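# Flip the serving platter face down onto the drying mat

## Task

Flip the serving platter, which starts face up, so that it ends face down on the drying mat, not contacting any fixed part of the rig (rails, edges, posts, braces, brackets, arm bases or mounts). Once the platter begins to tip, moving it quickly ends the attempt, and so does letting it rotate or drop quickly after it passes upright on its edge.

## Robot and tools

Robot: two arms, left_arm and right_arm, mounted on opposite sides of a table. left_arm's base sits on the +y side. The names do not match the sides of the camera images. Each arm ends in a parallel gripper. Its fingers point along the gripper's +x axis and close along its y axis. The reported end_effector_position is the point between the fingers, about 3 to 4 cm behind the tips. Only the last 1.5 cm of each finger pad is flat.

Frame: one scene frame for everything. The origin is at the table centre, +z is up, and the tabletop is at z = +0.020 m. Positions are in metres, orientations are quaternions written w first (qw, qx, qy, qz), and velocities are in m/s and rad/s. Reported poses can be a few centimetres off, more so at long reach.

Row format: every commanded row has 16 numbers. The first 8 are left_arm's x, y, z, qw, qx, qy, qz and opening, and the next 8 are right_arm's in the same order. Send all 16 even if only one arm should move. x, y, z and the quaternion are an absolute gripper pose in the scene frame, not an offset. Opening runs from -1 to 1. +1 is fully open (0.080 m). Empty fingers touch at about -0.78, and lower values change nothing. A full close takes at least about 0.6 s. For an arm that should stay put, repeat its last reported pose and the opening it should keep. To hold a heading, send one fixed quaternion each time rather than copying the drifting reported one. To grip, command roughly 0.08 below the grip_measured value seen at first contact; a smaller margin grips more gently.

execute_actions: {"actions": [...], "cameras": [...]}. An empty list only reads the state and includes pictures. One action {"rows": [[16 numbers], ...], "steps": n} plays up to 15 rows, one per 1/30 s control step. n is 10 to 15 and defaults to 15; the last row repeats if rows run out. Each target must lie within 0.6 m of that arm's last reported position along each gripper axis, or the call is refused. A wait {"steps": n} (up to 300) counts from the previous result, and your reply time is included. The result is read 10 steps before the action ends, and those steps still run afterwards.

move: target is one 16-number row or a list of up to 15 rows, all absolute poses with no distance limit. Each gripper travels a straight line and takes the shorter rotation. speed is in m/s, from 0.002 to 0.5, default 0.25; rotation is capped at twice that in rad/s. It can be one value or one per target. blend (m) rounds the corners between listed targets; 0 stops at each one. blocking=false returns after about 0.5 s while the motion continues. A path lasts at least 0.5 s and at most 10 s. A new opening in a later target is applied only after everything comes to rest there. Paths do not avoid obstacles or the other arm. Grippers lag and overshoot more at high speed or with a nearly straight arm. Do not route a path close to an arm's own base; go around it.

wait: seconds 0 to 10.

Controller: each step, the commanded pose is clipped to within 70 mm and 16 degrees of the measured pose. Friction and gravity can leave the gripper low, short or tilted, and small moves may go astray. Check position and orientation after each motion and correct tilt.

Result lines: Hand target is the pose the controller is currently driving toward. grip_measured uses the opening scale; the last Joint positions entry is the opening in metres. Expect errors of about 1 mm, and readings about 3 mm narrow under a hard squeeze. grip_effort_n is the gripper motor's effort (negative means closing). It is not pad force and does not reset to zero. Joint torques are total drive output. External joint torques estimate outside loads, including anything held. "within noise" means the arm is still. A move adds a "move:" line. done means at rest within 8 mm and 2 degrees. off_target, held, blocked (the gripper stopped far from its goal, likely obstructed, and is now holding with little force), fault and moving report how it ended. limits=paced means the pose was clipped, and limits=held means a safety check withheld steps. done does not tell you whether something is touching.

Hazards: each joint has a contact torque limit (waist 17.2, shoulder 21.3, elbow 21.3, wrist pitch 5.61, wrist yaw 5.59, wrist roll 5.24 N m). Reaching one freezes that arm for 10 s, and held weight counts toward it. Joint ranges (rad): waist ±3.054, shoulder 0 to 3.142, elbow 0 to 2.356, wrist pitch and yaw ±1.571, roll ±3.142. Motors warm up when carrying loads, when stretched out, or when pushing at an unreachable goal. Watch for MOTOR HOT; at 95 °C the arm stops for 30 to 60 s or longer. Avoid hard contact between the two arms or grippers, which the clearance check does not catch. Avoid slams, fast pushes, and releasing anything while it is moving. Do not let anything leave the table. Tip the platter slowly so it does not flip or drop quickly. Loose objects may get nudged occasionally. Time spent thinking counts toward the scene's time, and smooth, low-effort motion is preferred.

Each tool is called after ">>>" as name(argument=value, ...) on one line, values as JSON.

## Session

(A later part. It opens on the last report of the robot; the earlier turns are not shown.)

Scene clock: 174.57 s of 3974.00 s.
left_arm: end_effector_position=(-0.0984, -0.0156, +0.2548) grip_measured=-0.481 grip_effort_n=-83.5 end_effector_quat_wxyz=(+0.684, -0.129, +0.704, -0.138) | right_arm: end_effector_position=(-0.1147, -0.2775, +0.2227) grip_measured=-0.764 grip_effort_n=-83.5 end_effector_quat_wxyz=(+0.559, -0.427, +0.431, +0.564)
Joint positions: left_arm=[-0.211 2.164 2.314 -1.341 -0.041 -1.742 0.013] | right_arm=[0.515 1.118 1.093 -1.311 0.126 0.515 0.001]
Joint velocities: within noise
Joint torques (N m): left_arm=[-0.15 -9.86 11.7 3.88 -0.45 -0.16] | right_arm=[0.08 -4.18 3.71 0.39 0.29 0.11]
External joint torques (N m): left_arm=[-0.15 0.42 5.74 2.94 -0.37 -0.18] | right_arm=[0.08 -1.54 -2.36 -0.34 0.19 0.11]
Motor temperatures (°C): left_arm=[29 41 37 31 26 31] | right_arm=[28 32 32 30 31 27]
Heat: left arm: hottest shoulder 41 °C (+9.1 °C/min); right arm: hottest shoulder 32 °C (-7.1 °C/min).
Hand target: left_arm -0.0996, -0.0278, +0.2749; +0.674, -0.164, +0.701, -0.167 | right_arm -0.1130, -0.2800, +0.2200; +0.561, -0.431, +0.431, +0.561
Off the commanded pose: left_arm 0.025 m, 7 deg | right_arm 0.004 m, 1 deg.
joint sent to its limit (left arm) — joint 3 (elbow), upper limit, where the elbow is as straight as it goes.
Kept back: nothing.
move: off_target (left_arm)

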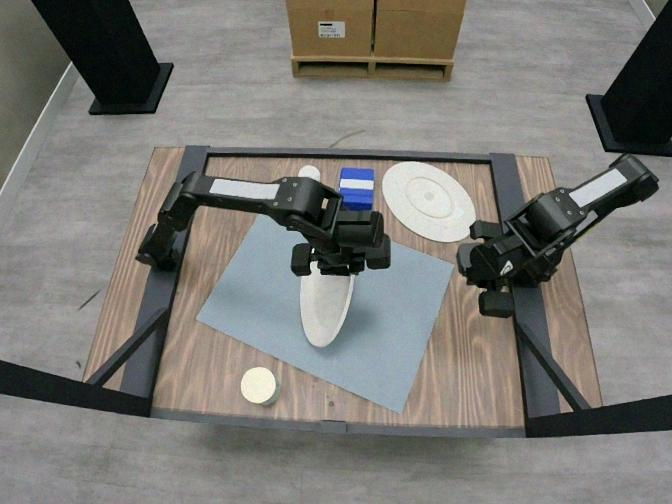

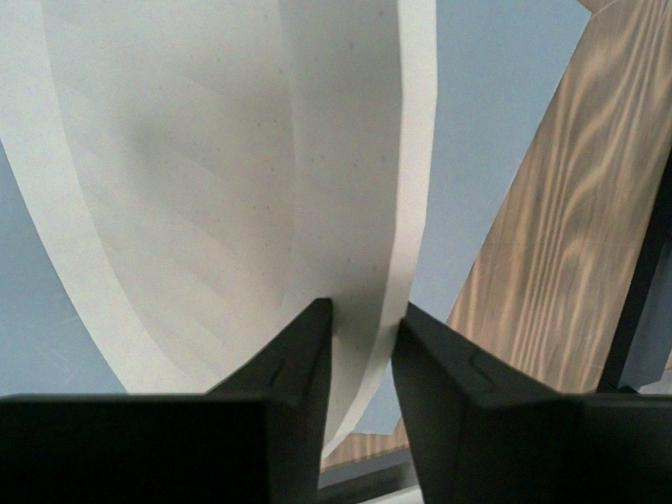

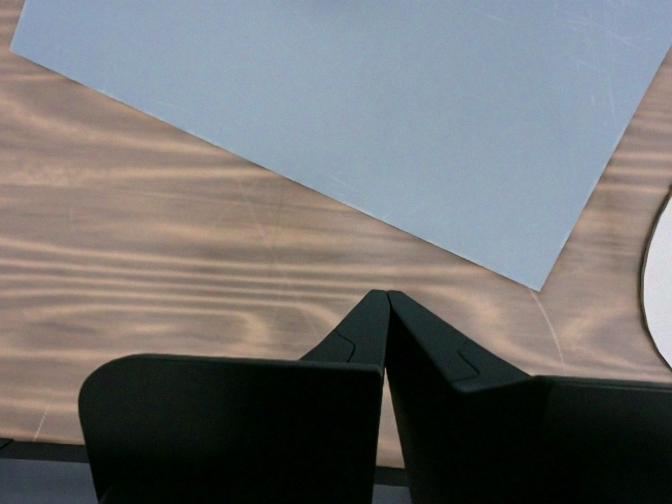

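>>> move(target=[-0.10,0.06,0.30,0.7044,-0.0616,0.7044,-0.0616,-0.95,-0.113,-0.28,0.22,0.561,-0.431,0.431,0.561,-0.9], speed=0.04)

>>> zoom_image(camera="cam_high", region=[200, 180, 440, 360])

Scene clock: 180.43 s of 3974.00 s.
left_arm: end_effector_position=(-0.0956, +0.0540, +0.2815) grip_measured=-0.637 grip_effort_n=-83.5 end_effector_quat_wxyz=(+0.702, -0.085, +0.703, -0.084) | right_arm: end_effector_position=(-0.1147, -0.2775, +0.2227) grip_measured=-0.764 grip_effort_n=-83.5 end_effector_quat_wxyz=(+0.559, -0.427, +0.431, +0.564)
Joint positions: left_arm=[-0.239 2.033 2.266 -1.569 -0.051 -1.787 0.006] | right_arm=[0.515 1.118 1.093 -1.311 0.126 0.515 0.001]
Joint velocities: within noise
Joint torques (N m): left_arm=[-0.81 -12.1 7.65 0.44 0.27 -0.18] | right_arm=[0.13 -4.11 3.93 0.4 0.32 0.11]
External joint torques (N m): left_arm=[-0.87 -3.15 2.14 -0.26 0.36 -0.19] | right_arm=[0.13 -1.44 -2.13 -0.32 0.22 0.11]
Motor temperatures (°C): left_arm=[29 43 38 32 26 31] | right_arm=[28 32 32 30 31 27]
Heat: left arm: hottest shoulder 43 °C (+11.1 °C/min); right arm: hottest shoulder 32 °C (-8.1 °C/min).
Hand target: left_arm -0.0998, +0.0603, +0.2991; +0.692, -0.098, +0.708, -0.101 | right_arm -0.1130, -0.2800, +0.2200; +0.561, -0.431, +0.431, +0.561
Off the commanded pose: left_arm 0.020 m, 4 deg | right_arm 0.004 m, 1 deg.
joint sent to its limit (left arm) — joint 4 (wrist pitch), lower limit.
Kept back: nothing.
move: off_target (left_arm)

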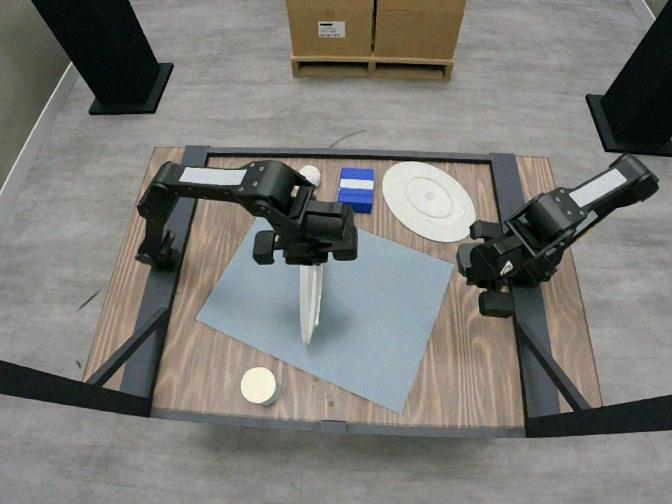

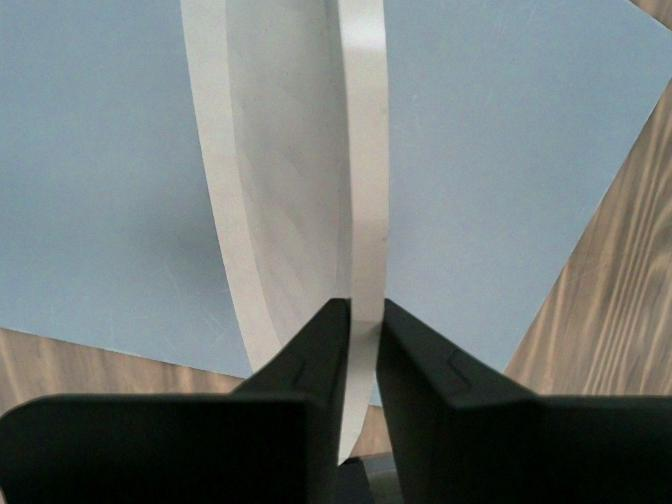

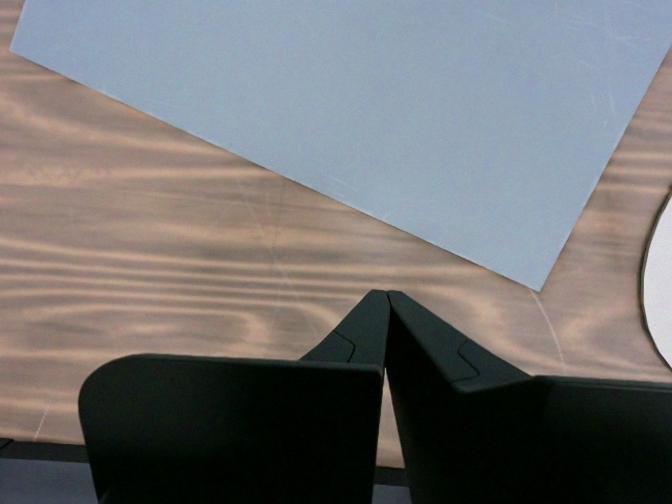

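Scaled by 2.100 from the camera's 672x504 image, which has a finer 960x720 frame.

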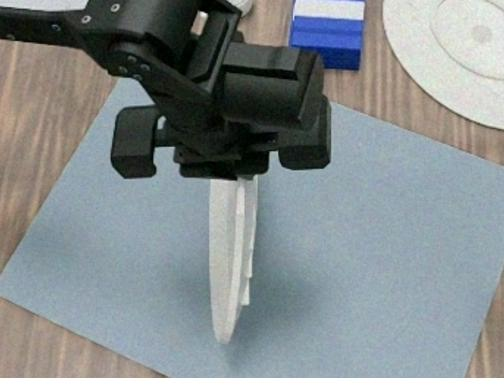

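>>> move(target=[[-0.10,0.07,0.30,0.697,-0.117,0.697,-0.117,-1,-0.113,-0.28,0.22,0.561,-0.431,0.431,0.561,-0.9],[-0.10,0.07,0.295,0.676,-0.207,0.676,-0.207,-1,-0.113,-0.28,0.22,0.561,-0.431,0.431,0.561,-0.9]], speed=0.06, blend=0.01)

>>> zoom_image(camera="cam_high", region=[200, 180, 440, 360])

Scene clock: 184.30 s of 3974.00 s.
left_arm: end_effector_position=(-0.0973, +0.0729, +0.2801) grip_measured=-0.597 grip_effort_n=-83.5 end_effector_quat_wxyz=(+0.686, -0.186, +0.678, -0.187) end_effector_velocity=(+0.000, +0.000, -0.002) end_effector_angular_velocity=(-0.009, +0.000, +0.007) | right_arm: end_effector_position=(-0.1146, -0.2775, +0.2227) grip_measured=-0.764 grip_effort_n=-83.5 end_effector_quat_wxyz=(+0.560, -0.427, +0.431, +0.564)
Joint positions: left_arm=[-0.291 1.66 1.673 -1.069 -0.148 -1.804 0.008] | right_arm=[0.515 1.118 1.093 -1.311 0.126 0.515 0.001]
Joint velocities: left_arm=[-0.002 -0.007 -0.022 0.022 -0.007 -0.007 0] | right_arm=[within noise]
Joint torques (N m): left_arm=[-0.64 -8.83 8.36 3.02 -0.42 -0.02] | right_arm=[0.12 -4.08 3.69 0.34 0.3 0.11]
External joint torques (N m): left_arm=[-0.59 -1.73 1.95 1.9 -0.3 -0.05] | right_arm=[0.12 -1.39 -2.36 -0.37 0.19 0.1]
Motor temperatures (°C): left_arm=[29 44 38 33 26 31] | right_arm=[28 32 32 30 31 27]
Heat: left arm: hottest shoulder 44 °C (+12.1 °C/min); right arm: hottest shoulder 32 °C (-7.1 °C/min).
Hand target: left_arm -0.0998, +0.0704, +0.2950; +0.676, -0.207, +0.676, -0.207 | right_arm -0.1130, -0.2800, +0.2200; +0.561, -0.431, +0.431, +0.561
Off the commanded pose: left_arm 0.015 m, 4 deg | right_arm 0.004 m, 1 deg.
Kept back: nothing.
move: off_target (left_arm)

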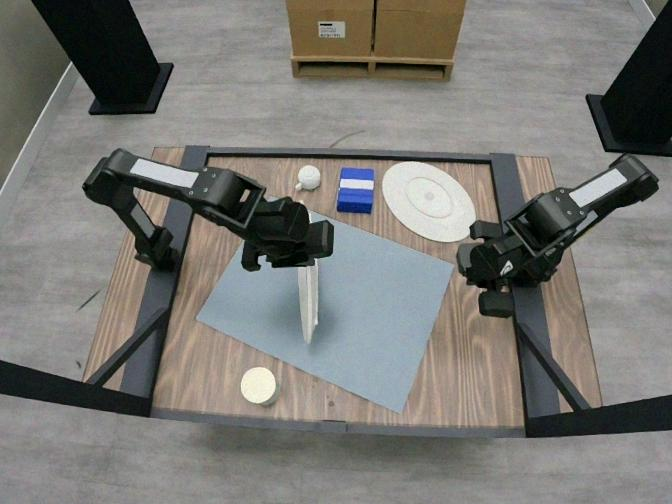

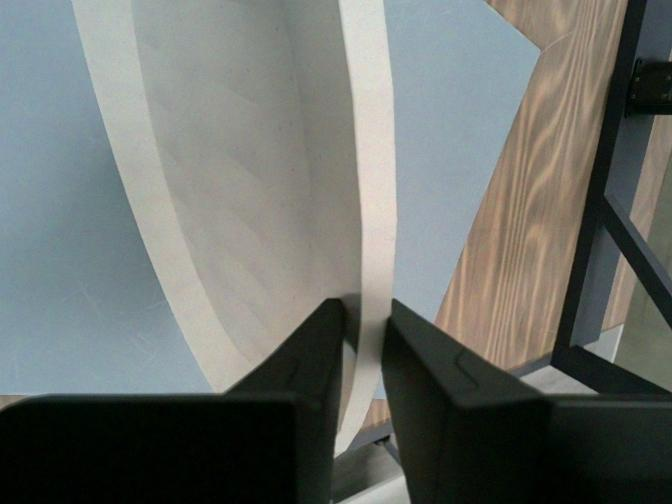

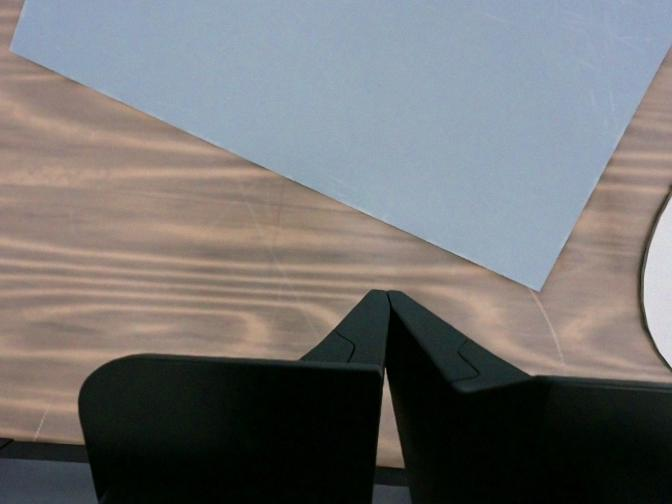

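Scaled by 2.100 from the camera's 672x504 image, which has a finer 960x720 frame.

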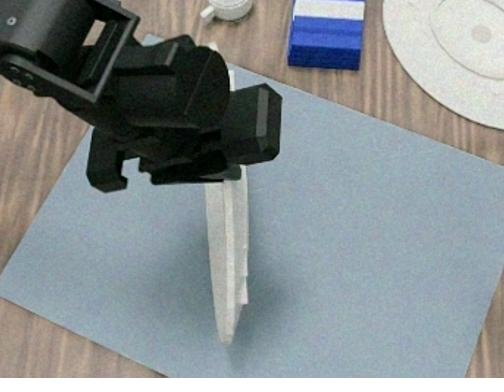

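>>> move(target=[-0.10,-0.04,0.315,0.676,-0.207,0.676,-0.207,-1,-0.113,-0.28,0.22,0.561,-0.431,0.431,0.561,-0.9], speed=0.06)

>>> zoom_image(camera="cam_high", region=[230, 180, 470, 360])

Scene clock: 187.93 s of 3974.00 s.
left_arm: end_effector_position=(-0.0997, -0.0306, +0.2867) grip_measured=-0.574 grip_effort_n=-83.5 end_effector_quat_wxyz=(+0.683, -0.187, +0.679, -0.193) | right_arm: end_effector_position=(-0.1146, -0.2775, +0.2227) grip_measured=-0.764 grip_effort_n=-83.5 end_effector_quat_wxyz=(+0.560, -0.427, +0.431, +0.564)
Joint positions: left_arm=[-0.228 2.115 2.305 -1.226 -0.111 -1.741 0.009] | right_arm=[0.515 1.118 1.093 -1.311 0.126 0.515 0.001]
Joint velocities: within noise
Joint torques (N m): left_arm=[0.1 -10.53 12.93 3.11 -0.32 0.08] | right_arm=[0.21 -4.17 3.79 0.42 0.3 0.15]
External joint torques (N m): left_arm=[0.1 -0.42 6.86 2 -0.21 0.05] | right_arm=[0.21 -1.47 -2.34 -0.33 0.2 0.15]
Motor temperatures (°C): left_arm=[29 44 38 34 26 31] | right_arm=[28 31 32 30 31 27]
Heat: left arm: hottest shoulder 44 °C (+12.0 °C/min); right arm: hottest elbow 32 °C (-1.0 °C/min).
Hand target: left_arm -0.0996, -0.0376, +0.3146; +0.669, -0.221, +0.674, -0.223 | right_arm -0.1130, -0.2800, +0.2200; +0.561, -0.431, +0.431, +0.561
Off the commanded pose: left_arm 0.030 m, 3 deg | right_arm 0.004 m, 1 deg.
joint sent to its limit (left arm) — joint 3 (elbow), upper limit, where the elbow is as straight as it goes.
Kept back: nothing.
move: off_target (left_arm)

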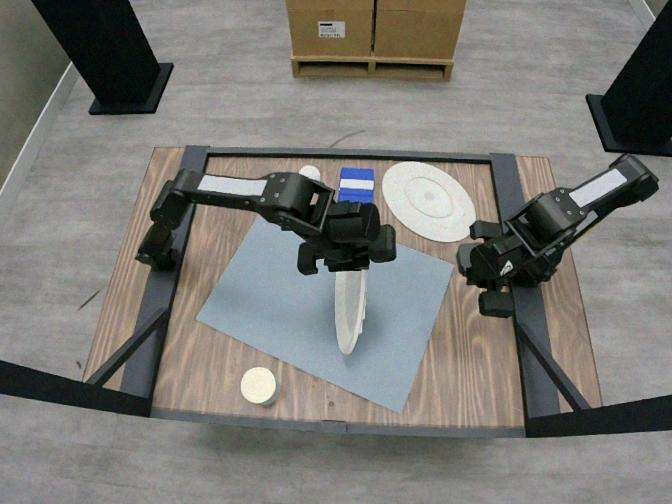

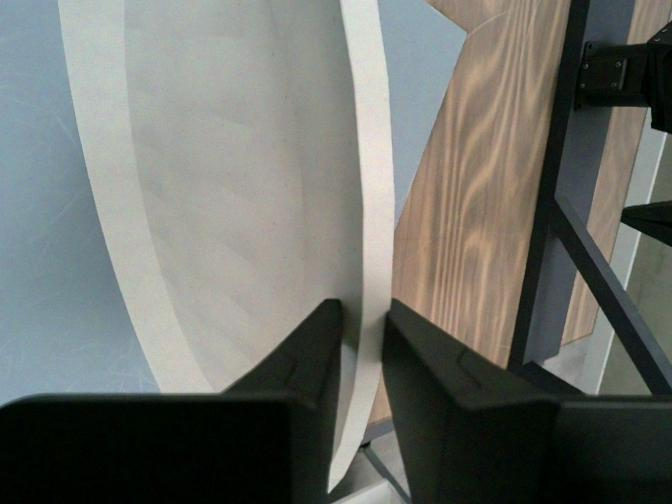

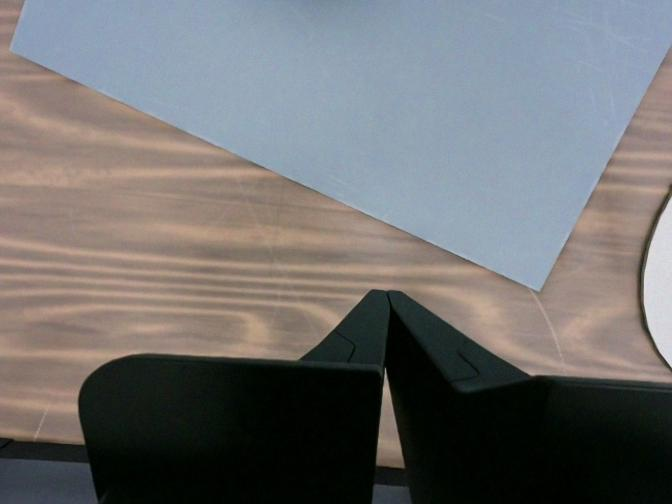

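Scaled by 2.100 from the camera's 672x504 image, which has a finer 960x720 frame.

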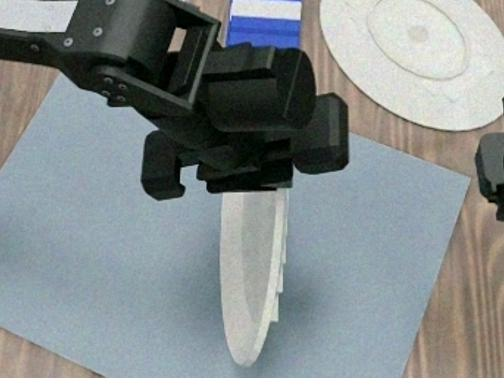

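>>> move(target=[[-0.10,-0.005,0.275,0.676,-0.207,0.676,-0.207,-1,-0.113,-0.28,0.22,0.561,-0.431,0.431,0.561,-0.9],[-0.10,0.035,0.25,0.683,-0.183,0.683,-0.183,-1,-0.113,-0.28,0.22,0.561,-0.431,0.431,0.561,-0.9]], speed=0.05, blend=0.01)

>>> zoom_image(camera="cam_high", region=[230, 180, 470, 360])

Scene clock: 190.63 s of 3974.00 s.
left_arm: end_effector_position=(-0.0970, +0.0306, +0.2780) grip_measured=-0.616 grip_effort_n=-83.5 end_effector_quat_wxyz=(+0.672, -0.213, +0.679, -0.206) | right_arm: end_effector_position=(-0.1146, -0.2775, +0.2227) grip_measured=-0.764 grip_effort_n=-83.5 end_effector_quat_wxyz=(+0.560, -0.427, +0.431, +0.564)
Joint positions: left_arm=[-0.257 1.759 1.744 -0.967 -0.128 -1.781 0.007] | right_arm=[0.515 1.118 1.093 -1.311 0.126 0.515 0.001]
Joint velocities: within noise
Joint torques (N m): left_arm=[-0.62 -4.26 3.08 0.26 0.09 -0.1] | right_arm=[0.27 -4.08 3.86 0.38 0.32 0.15]
External joint torques (N m): left_arm=[-0.62 3.71 -3.44 -0.94 0.21 -0.13] | right_arm=[0.27 -1.39 -2.24 -0.36 0.22 0.15]
Motor temperatures (°C): left_arm=[29 44 38 34 26 31] | right_arm=[28 31 32 30 31 27]
Heat: left arm: hottest shoulder 44 °C (+12.1 °C/min); right arm: hottest elbow 32 °C (+0.0 °C/min).
Hand target: left_arm -0.0996, +0.0357, +0.2508; +0.683, -0.183, +0.683, -0.183 | right_arm -0.1130, -0.2800, +0.2200; +0.561, -0.431, +0.431, +0.561
Off the commanded pose: left_arm 0.028 m, 5 deg | right_arm 0.004 m, 1 deg.
Kept back: nothing.
move: off_target (left_arm)

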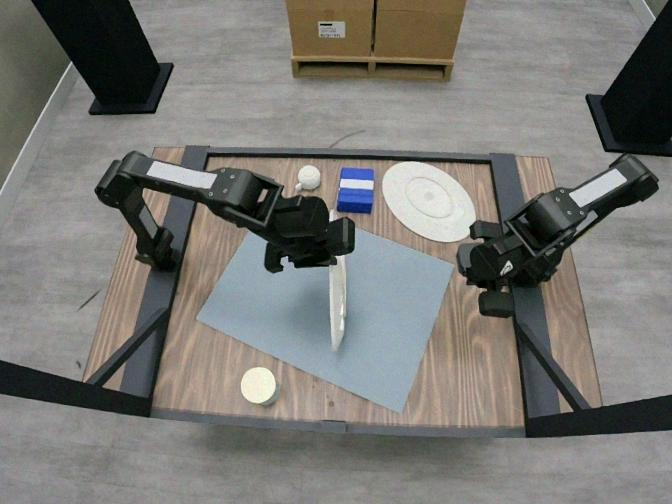

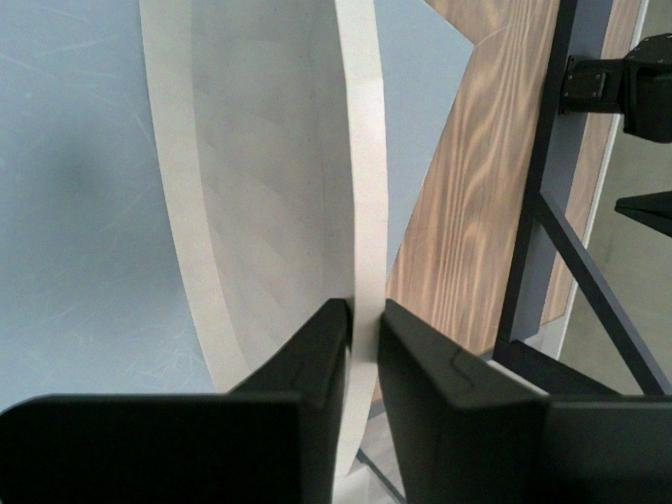

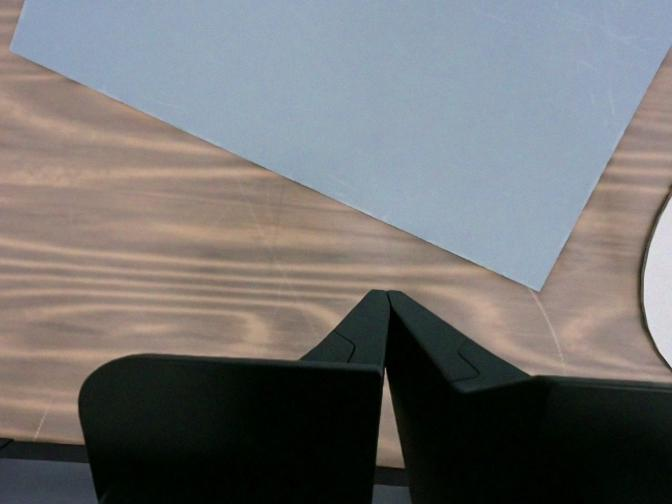

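Scaled by 2.100 from the camera's 672x504 image, which has a finer 960x720 frame.

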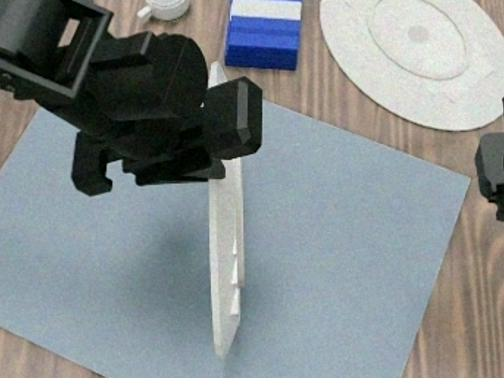

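>>> move(target=[-0.10,0.075,0.25,0.653,-0.2705,0.653,-0.2705,-1,-0.113,-0.28,0.22,0.561,-0.431,0.431,0.561,-0.9], speed=0.05)

>>> zoom_image(camera="cam_high", region=[230, 180, 470, 360])

Scene clock: 194.00 s of 3974.00 s.
left_arm: end_effector_position=(-0.0990, +0.0730, +0.2692) grip_measured=-0.616 grip_effort_n=-83.5 end_effector_quat_wxyz=(+0.644, -0.288, +0.650, -0.283) | right_arm: end_effector_position=(-0.1146, -0.2775, +0.2227) grip_measured=-0.764 grip_effort_n=-83.5 end_effector_quat_wxyz=(+0.560, -0.427, +0.431, +0.564)
Joint positions: left_arm=[-0.321 1.444 1.255 -0.573 -0.216 -1.787 0.007] | right_arm=[0.515 1.118 1.093 -1.311 0.126 0.515 0.001]
Joint velocities: within noise
Joint torques (N m): left_arm=[-0.33 -3.42 4.61 1.32 -0.07 -0.08] | right_arm=[0.16 -4.15 3.94 0.4 0.33 0.12]
External joint torques (N m): left_arm=[-0.35 2.49 -2.31 -0.13 0.06 -0.12] | right_arm=[0.14 -1.49 -2.1 -0.32 0.24 0.12]
Motor temperatures (°C): left_arm=[29 43 37 33 26 31] | right_arm=[28 31 31 30 31 27]
Heat: left arm: hottest shoulder 43 °C (+11.0 °C/min); right arm: hottest shoulder 31 °C (-6.0 °C/min).
Hand target: left_arm -0.0998, +0.0755, +0.2503; +0.653, -0.271, +0.653, -0.270 | right_arm -0.1130, -0.2799, +0.2200; +0.561, -0.431, +0.431, +0.561
Off the commanded pose: left_arm 0.019 m, 3 deg | right_arm 0.004 m, 1 deg.
Kept back: nothing.
move: off_target (left_arm)

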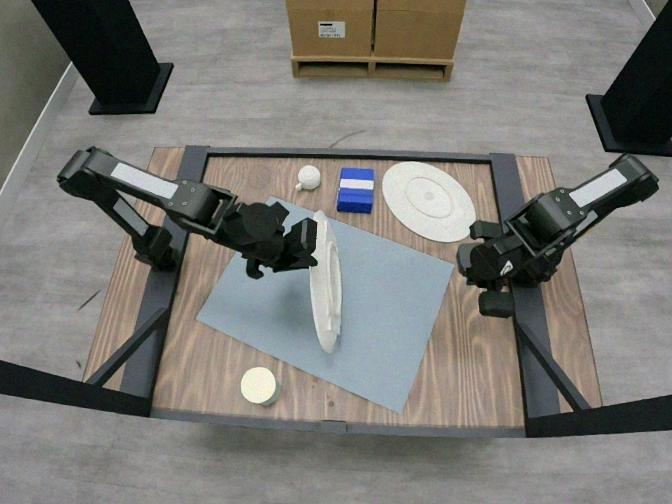

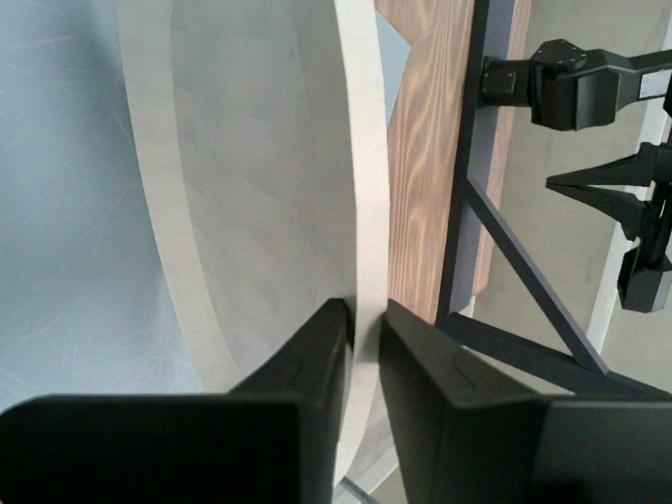

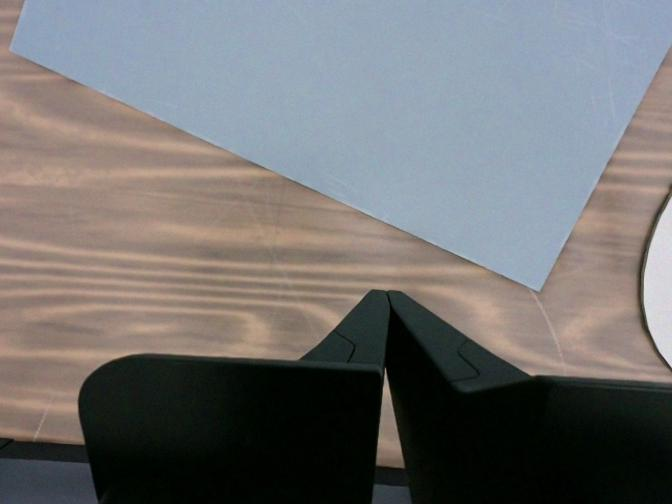

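Scaled by 2.100 from the camera's 672x504 image, which has a finer 960x720 frame.

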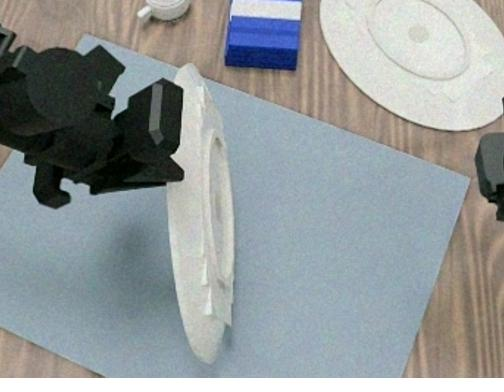

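>>> move(target=[[-0.10,0.10,0.235,0.653,-0.2705,0.653,-0.2705,-1,-0.113,-0.28,0.22,0.561,-0.431,0.431,0.561,-0.9],[-0.10,0.12,0.21,0.643,-0.293,0.643,-0.293,-1,-0.113,-0.28,0.22,0.561,-0.431,0.431,0.561,-0.9]], speed=0.04, blend=0.01)

>>> zoom_image(camera="cam_high", region=[200, 180, 440, 360])

Scene clock: 196.40 s of 3974.00 s.
left_arm: end_effector_position=(-0.1004, +0.1152, +0.2483) grip_measured=-0.619 grip_effort_n=-83.5 end_effector_quat_wxyz=(+0.620, -0.330, +0.636, -0.320) | right_arm: end_effector_position=(-0.1146, -0.2775, +0.2227) grip_measured=-0.764 grip_effort_n=-83.5 end_effector_quat_wxyz=(+0.560, -0.427, +0.431, +0.564)
Joint positions: left_arm=[-0.389 1.226 0.926 -0.346 -0.287 -1.814 0.007] | right_arm=[0.515 1.118 1.093 -1.311 0.126 0.515 0.001]
Joint velocities: within noise
Joint torques (N m): left_arm=[0 0.1 2.37 0.41 0.23 -0.17] | right_arm=[0.28 -4.09 3.81 0.37 0.27 0.11]
External joint torques (N m): left_arm=[0 4.43 -4.6 -1.11 0.37 -0.21] | right_arm=[0.28 -1.44 -2.24 -0.36 0.16 0.11]
Motor temperatures (°C): left_arm=[29 43 36 33 26 31] | right_arm=[28 31 31 30 31 27]
Heat: left arm: hottest shoulder 43 °C (+11.1 °C/min); right arm: hottest shoulder 31 °C (-5.1 °C/min).
Hand target: left_arm -0.0993, +0.1219, +0.2115; +0.644, -0.293, +0.643, -0.293 | right_arm -0.1130, -0.2799, +0.2200; +0.561, -0.431, +0.431, +0.561
Off the commanded pose: left_arm 0.039 m, 6 deg | right_arm 0.004 m, 1 deg.
Kept back: nothing.
move: off_target (left_arm)

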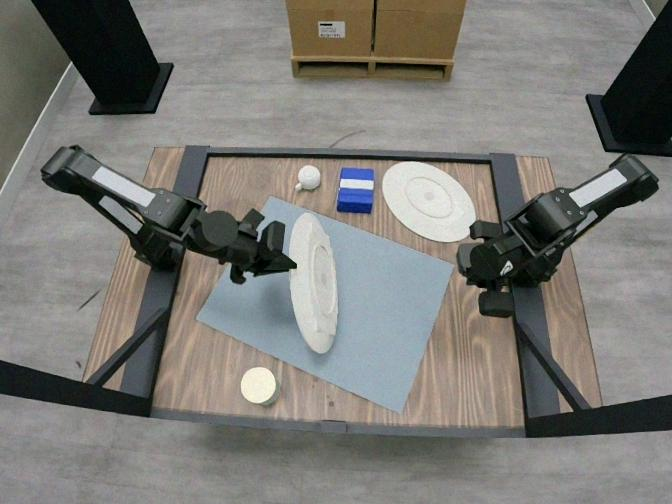

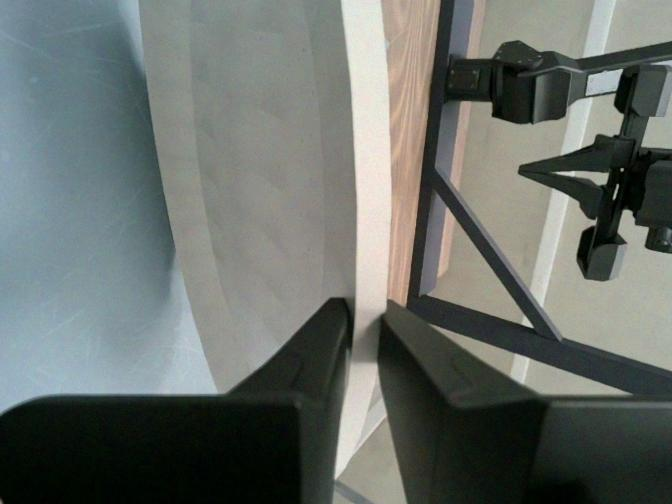

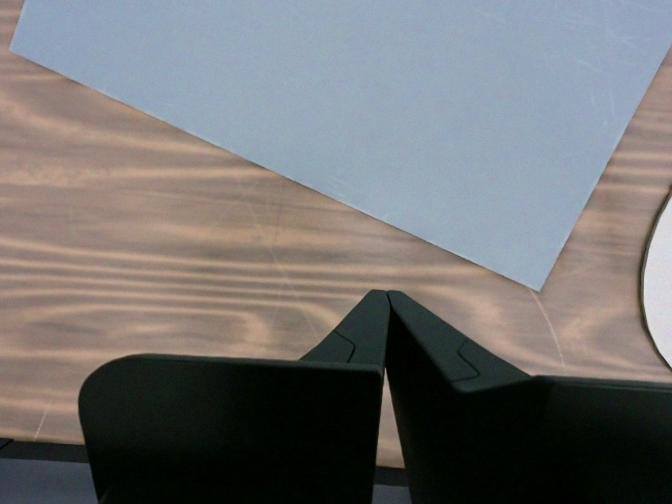

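Scaled by 2.100 from the camera's 672x504 image, which has a finer 960x720 frame.

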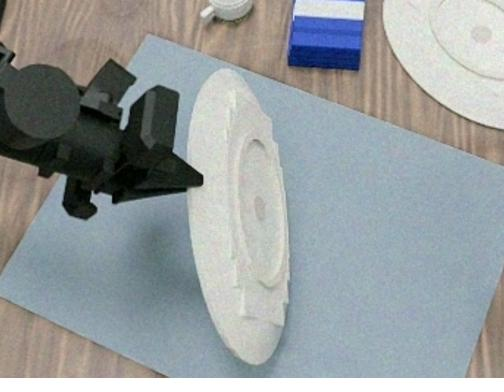

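>>> move(target=[[-0.10,0.11,0.20,0.643,-0.293,0.643,-0.293,-1,-0.113,-0.28,0.22,0.561,-0.431,0.431,0.561,-0.9],[-0.10,0.115,0.165,0.634,-0.313,0.634,-0.313,-1,-0.113,-0.28,0.22,0.561,-0.431,0.431,0.561,-0.9]], speed=0.04, blend=0.01)

>>> zoom_image(camera="cam_high", region=[200, 180, 440, 360])

Scene clock: 198.80 s of 3974.00 s.
left_arm: end_effector_position=(-0.1044, +0.1047, +0.2543) grip_measured=-0.586 grip_effort_n=-83.5 end_effector_quat_wxyz=(+0.575, -0.390, +0.619, -0.366) | right_arm: end_effector_position=(-0.1146, -0.2775, +0.2227) grip_measured=-0.764 grip_effort_n=-83.5 end_effector_quat_wxyz=(+0.560, -0.427, +0.431, +0.564)
Joint positions: left_arm=[-0.397 1.202 0.802 -0.063 -0.307 -1.799 0.009] | right_arm=[0.515 1.118 1.093 -1.311 0.126 0.515 0.001]
Joint velocities: within noise
Joint torques (N m): left_arm=[0.21 -1.89 6.41 1.4 -0.09 0.02] | right_arm=[-0.26 -3.48 5.05 0.51 0.11 0]
External joint torques (N m): left_arm=[0.2 2.38 -0.69 -0.25 0.03 -0.03] | right_arm=[-0.26 -0.82 -0.99 -0.2 0.01 0]
Motor temperatures (°C): left_arm=[29 42 36 33 26 31] | right_arm=[28 31 31 30 31 27]
Heat: left arm: hottest shoulder 42 °C (+10.0 °C/min); right arm: hottest shoulder 31 °C (-4.0 °C/min).
Hand target: left_arm -0.1034, +0.1048, +0.2406; +0.586, -0.379, +0.621, -0.357 | right_arm -0.1146, -0.2775, +0.2227; +0.560, -0.427, +0.431, +0.564
Off the commanded pose: left_arm 0.090 m, 13 deg | right_arm 0.004 m, 1 deg.
Kept back: nothing.
move: blocked (left_arm; both arms now hold where they are); blend cut to 0.0083 m at target 1; limits=paced

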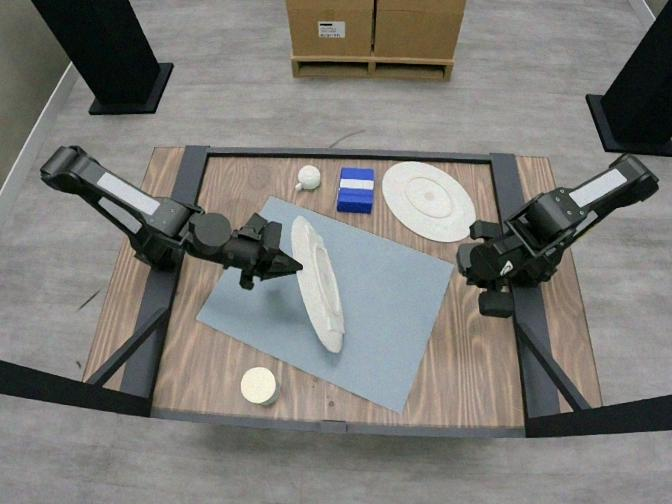

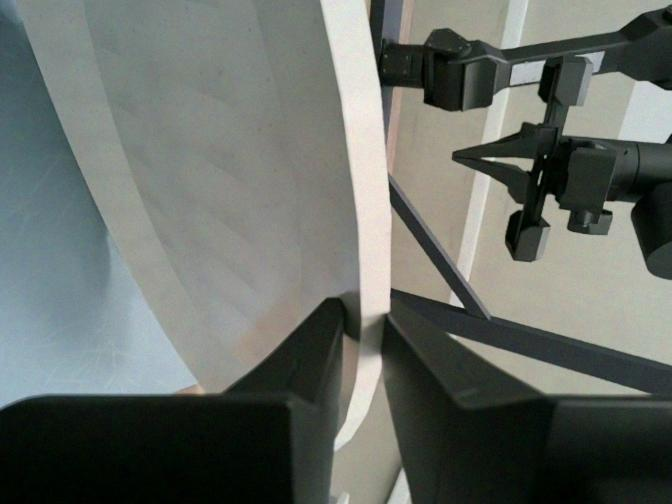

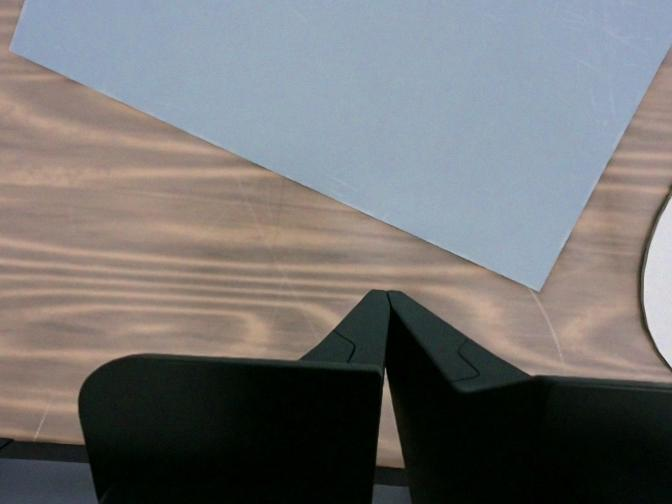

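Scaled by 2.100 from the camera's 672x504 image, which has a finer 960x720 frame.

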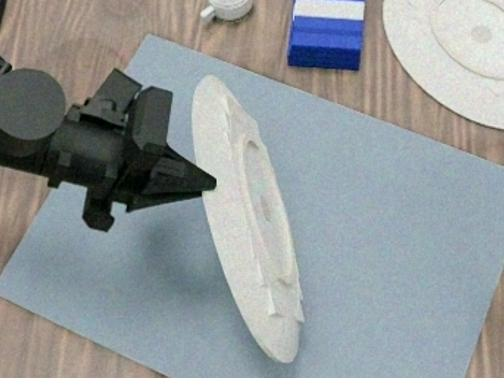

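>>> move(target=[[-0.10,0.10,0.31,0.653,-0.2705,0.653,-0.2705,-1,-0.113,-0.28,0.22,0.561,-0.431,0.431,0.561,-0.9],[-0.10,0.0,0.335,0.653,-0.2705,0.653,-0.2705,-1,-0.113,-0.28,0.22,0.561,-0.431,0.431,0.561,-0.9]], speed=0.05, blend=0.01)

>>> zoom_image(camera="cam_high", region=[230, 180, 470, 360])

Scene clock: 205.20 s of 3974.00 s.
left_arm: end_effector_position=(-0.1006, +0.0077, +0.2978) grip_measured=-0.648 grip_effort_n=-83.5 end_effector_quat_wxyz=(+0.672, -0.232, +0.662, -0.239) | right_arm: end_effector_position=(-0.1146, -0.2775, +0.2227) grip_measured=-0.764 grip_effort_n=-83.5 end_effector_quat_wxyz=(+0.560, -0.427, +0.431, +0.564)
Joint positions: left_arm=[-0.265 1.813 1.851 -0.947 -0.164 -1.75 0.006] | right_arm=[0.515 1.118 1.093 -1.311 0.126 0.515 0.001]
Joint velocities: within noise
Joint torques (N m): left_arm=[0.17 -10.12 14.61 2.88 -0.48 0.17] | right_arm=[0.35 -4.04 3.77 0.38 0.28 0.11]
External joint torques (N m): left_arm=[0.18 -1.71 8.06 1.59 -0.36 0.13] | right_arm=[0.35 -1.37 -2.31 -0.35 0.18 0.11]
Motor temperatures (°C): left_arm=[29 41 38 34 26 31] | right_arm=[28 31 31 30 31 27]
Heat: left arm: hottest shoulder 41 °C (+8.1 °C/min); right arm: hottest shoulder 31 °C (-3.0 °C/min).
Hand target: left_arm -0.0995, +0.0025, +0.3348; +0.653, -0.271, +0.653, -0.270 | right_arm -0.1130, -0.2799, +0.2200; +0.561, -0.431, +0.431, +0.561
Off the commanded pose: left_arm 0.038 m, 6 deg | right_arm 0.004 m, 1 deg.
Kept back: nothing.
move: off_target (left_arm)

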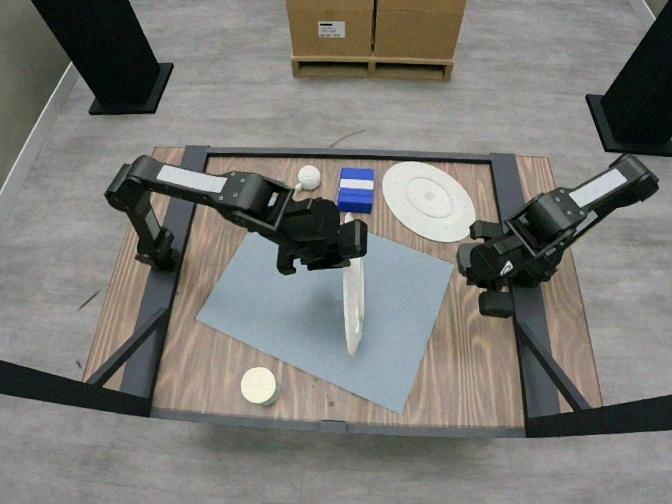

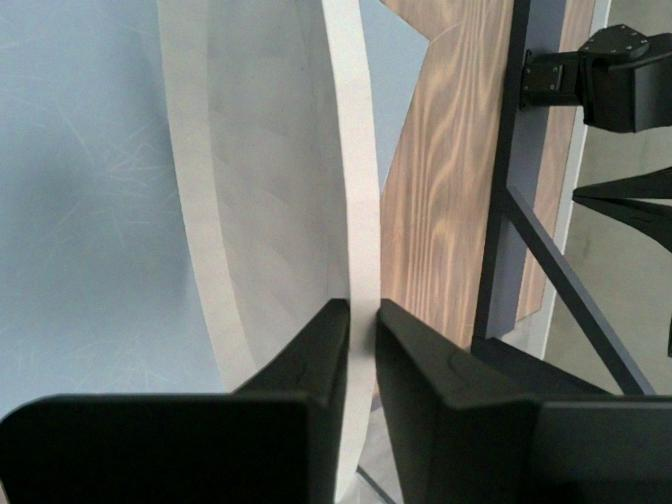

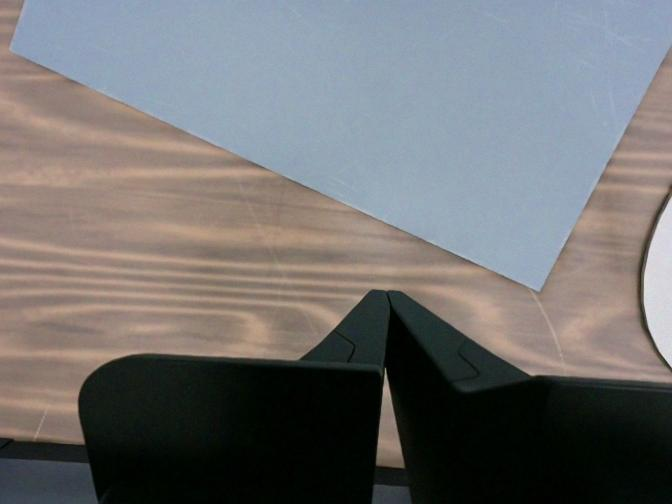

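Scaled by 2.100 from the camera's 672x504 image, which has a finer 960x720 frame.

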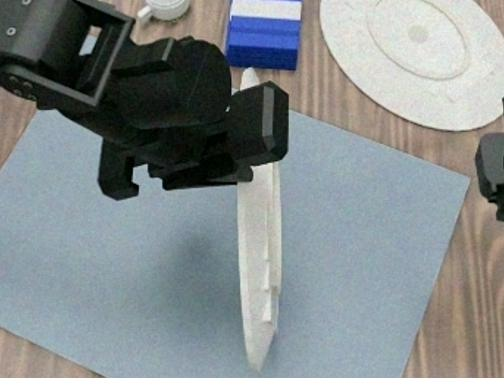

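>>> move(target=[-0.10,-0.085,0.34,0.653,-0.2705,0.653,-0.2705,-1,-0.113,-0.28,0.22,0.561,-0.431,0.431,0.561,-0.9], speed=0.06)

>>> zoom_image(camera="cam_high", region=[230, 180, 470, 360])

Scene clock: 207.80 s of 3974.00 s.
left_arm: end_effector_position=(-0.1006, -0.0755, +0.2911) grip_measured=-0.648 grip_effort_n=-83.5 end_effector_quat_wxyz=(+0.664, -0.243, +0.660, -0.254) | right_arm: end_effector_position=(-0.1146, -0.2775, +0.2227) grip_measured=-0.764 grip_effort_n=-83.5 end_effector_quat_wxyz=(+0.560, -0.427, +0.431, +0.564)
Joint positions: left_arm=[-0.218 2.153 2.289 -0.998 -0.13 -1.705 0.006] | right_arm=[0.515 1.118 1.093 -1.311 0.126 0.515 0.001]
Joint velocities: within noise
Joint torques (N m): left_arm=[-0.09 -10.07 8.17 2.18 -0.23 0.03] | right_arm=[-0.1 -3.53 5.18 0.5 0.17 0.05]
External joint torques (N m): left_arm=[-0.1 0.62 1.78 0.84 -0.12 -0.01] | right_arm=[-0.08 -0.85 -0.91 -0.23 0.06 0.05]
Motor temperatures (°C): left_arm=[29 42 39 35 26 31] | right_arm=[28 31 31 30 31 27]
Heat: left arm: hottest shoulder 42 °C (+8.0 °C/min); right arm: hottest shoulder 31 °C (-3.0 °C/min).
Hand target: left_arm -0.1005, -0.0772, +0.2975; +0.660, -0.252, +0.658, -0.261 | right_arm -0.1146, -0.2775, +0.2227; +0.560, -0.427, +0.431, +0.564
Off the commanded pose: left_arm 0.050 m, 4 deg | right_arm 0.004 m, 1 deg.
Kept back: nothing.
move: blocked (left_arm; both arms now hold where they are)

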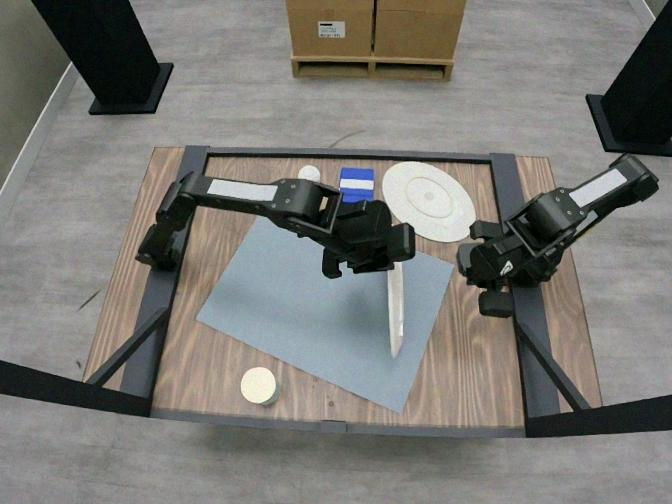

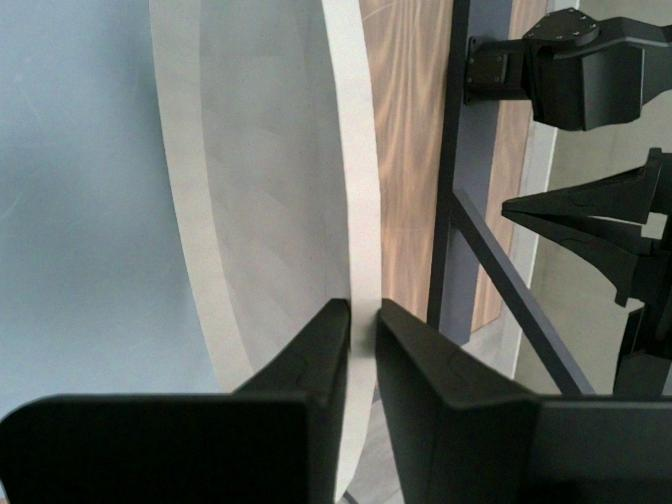

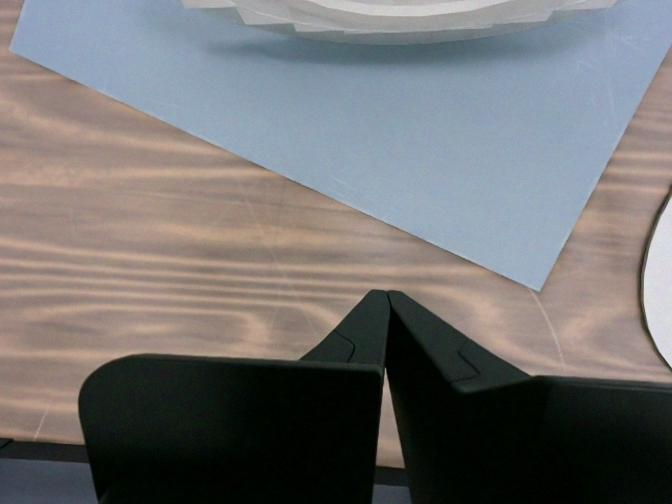

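Scaled by 2.100 from the camera's 672x504 image, which has a finer 960x720 frame.

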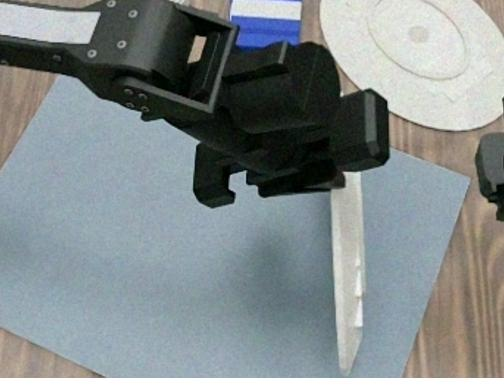

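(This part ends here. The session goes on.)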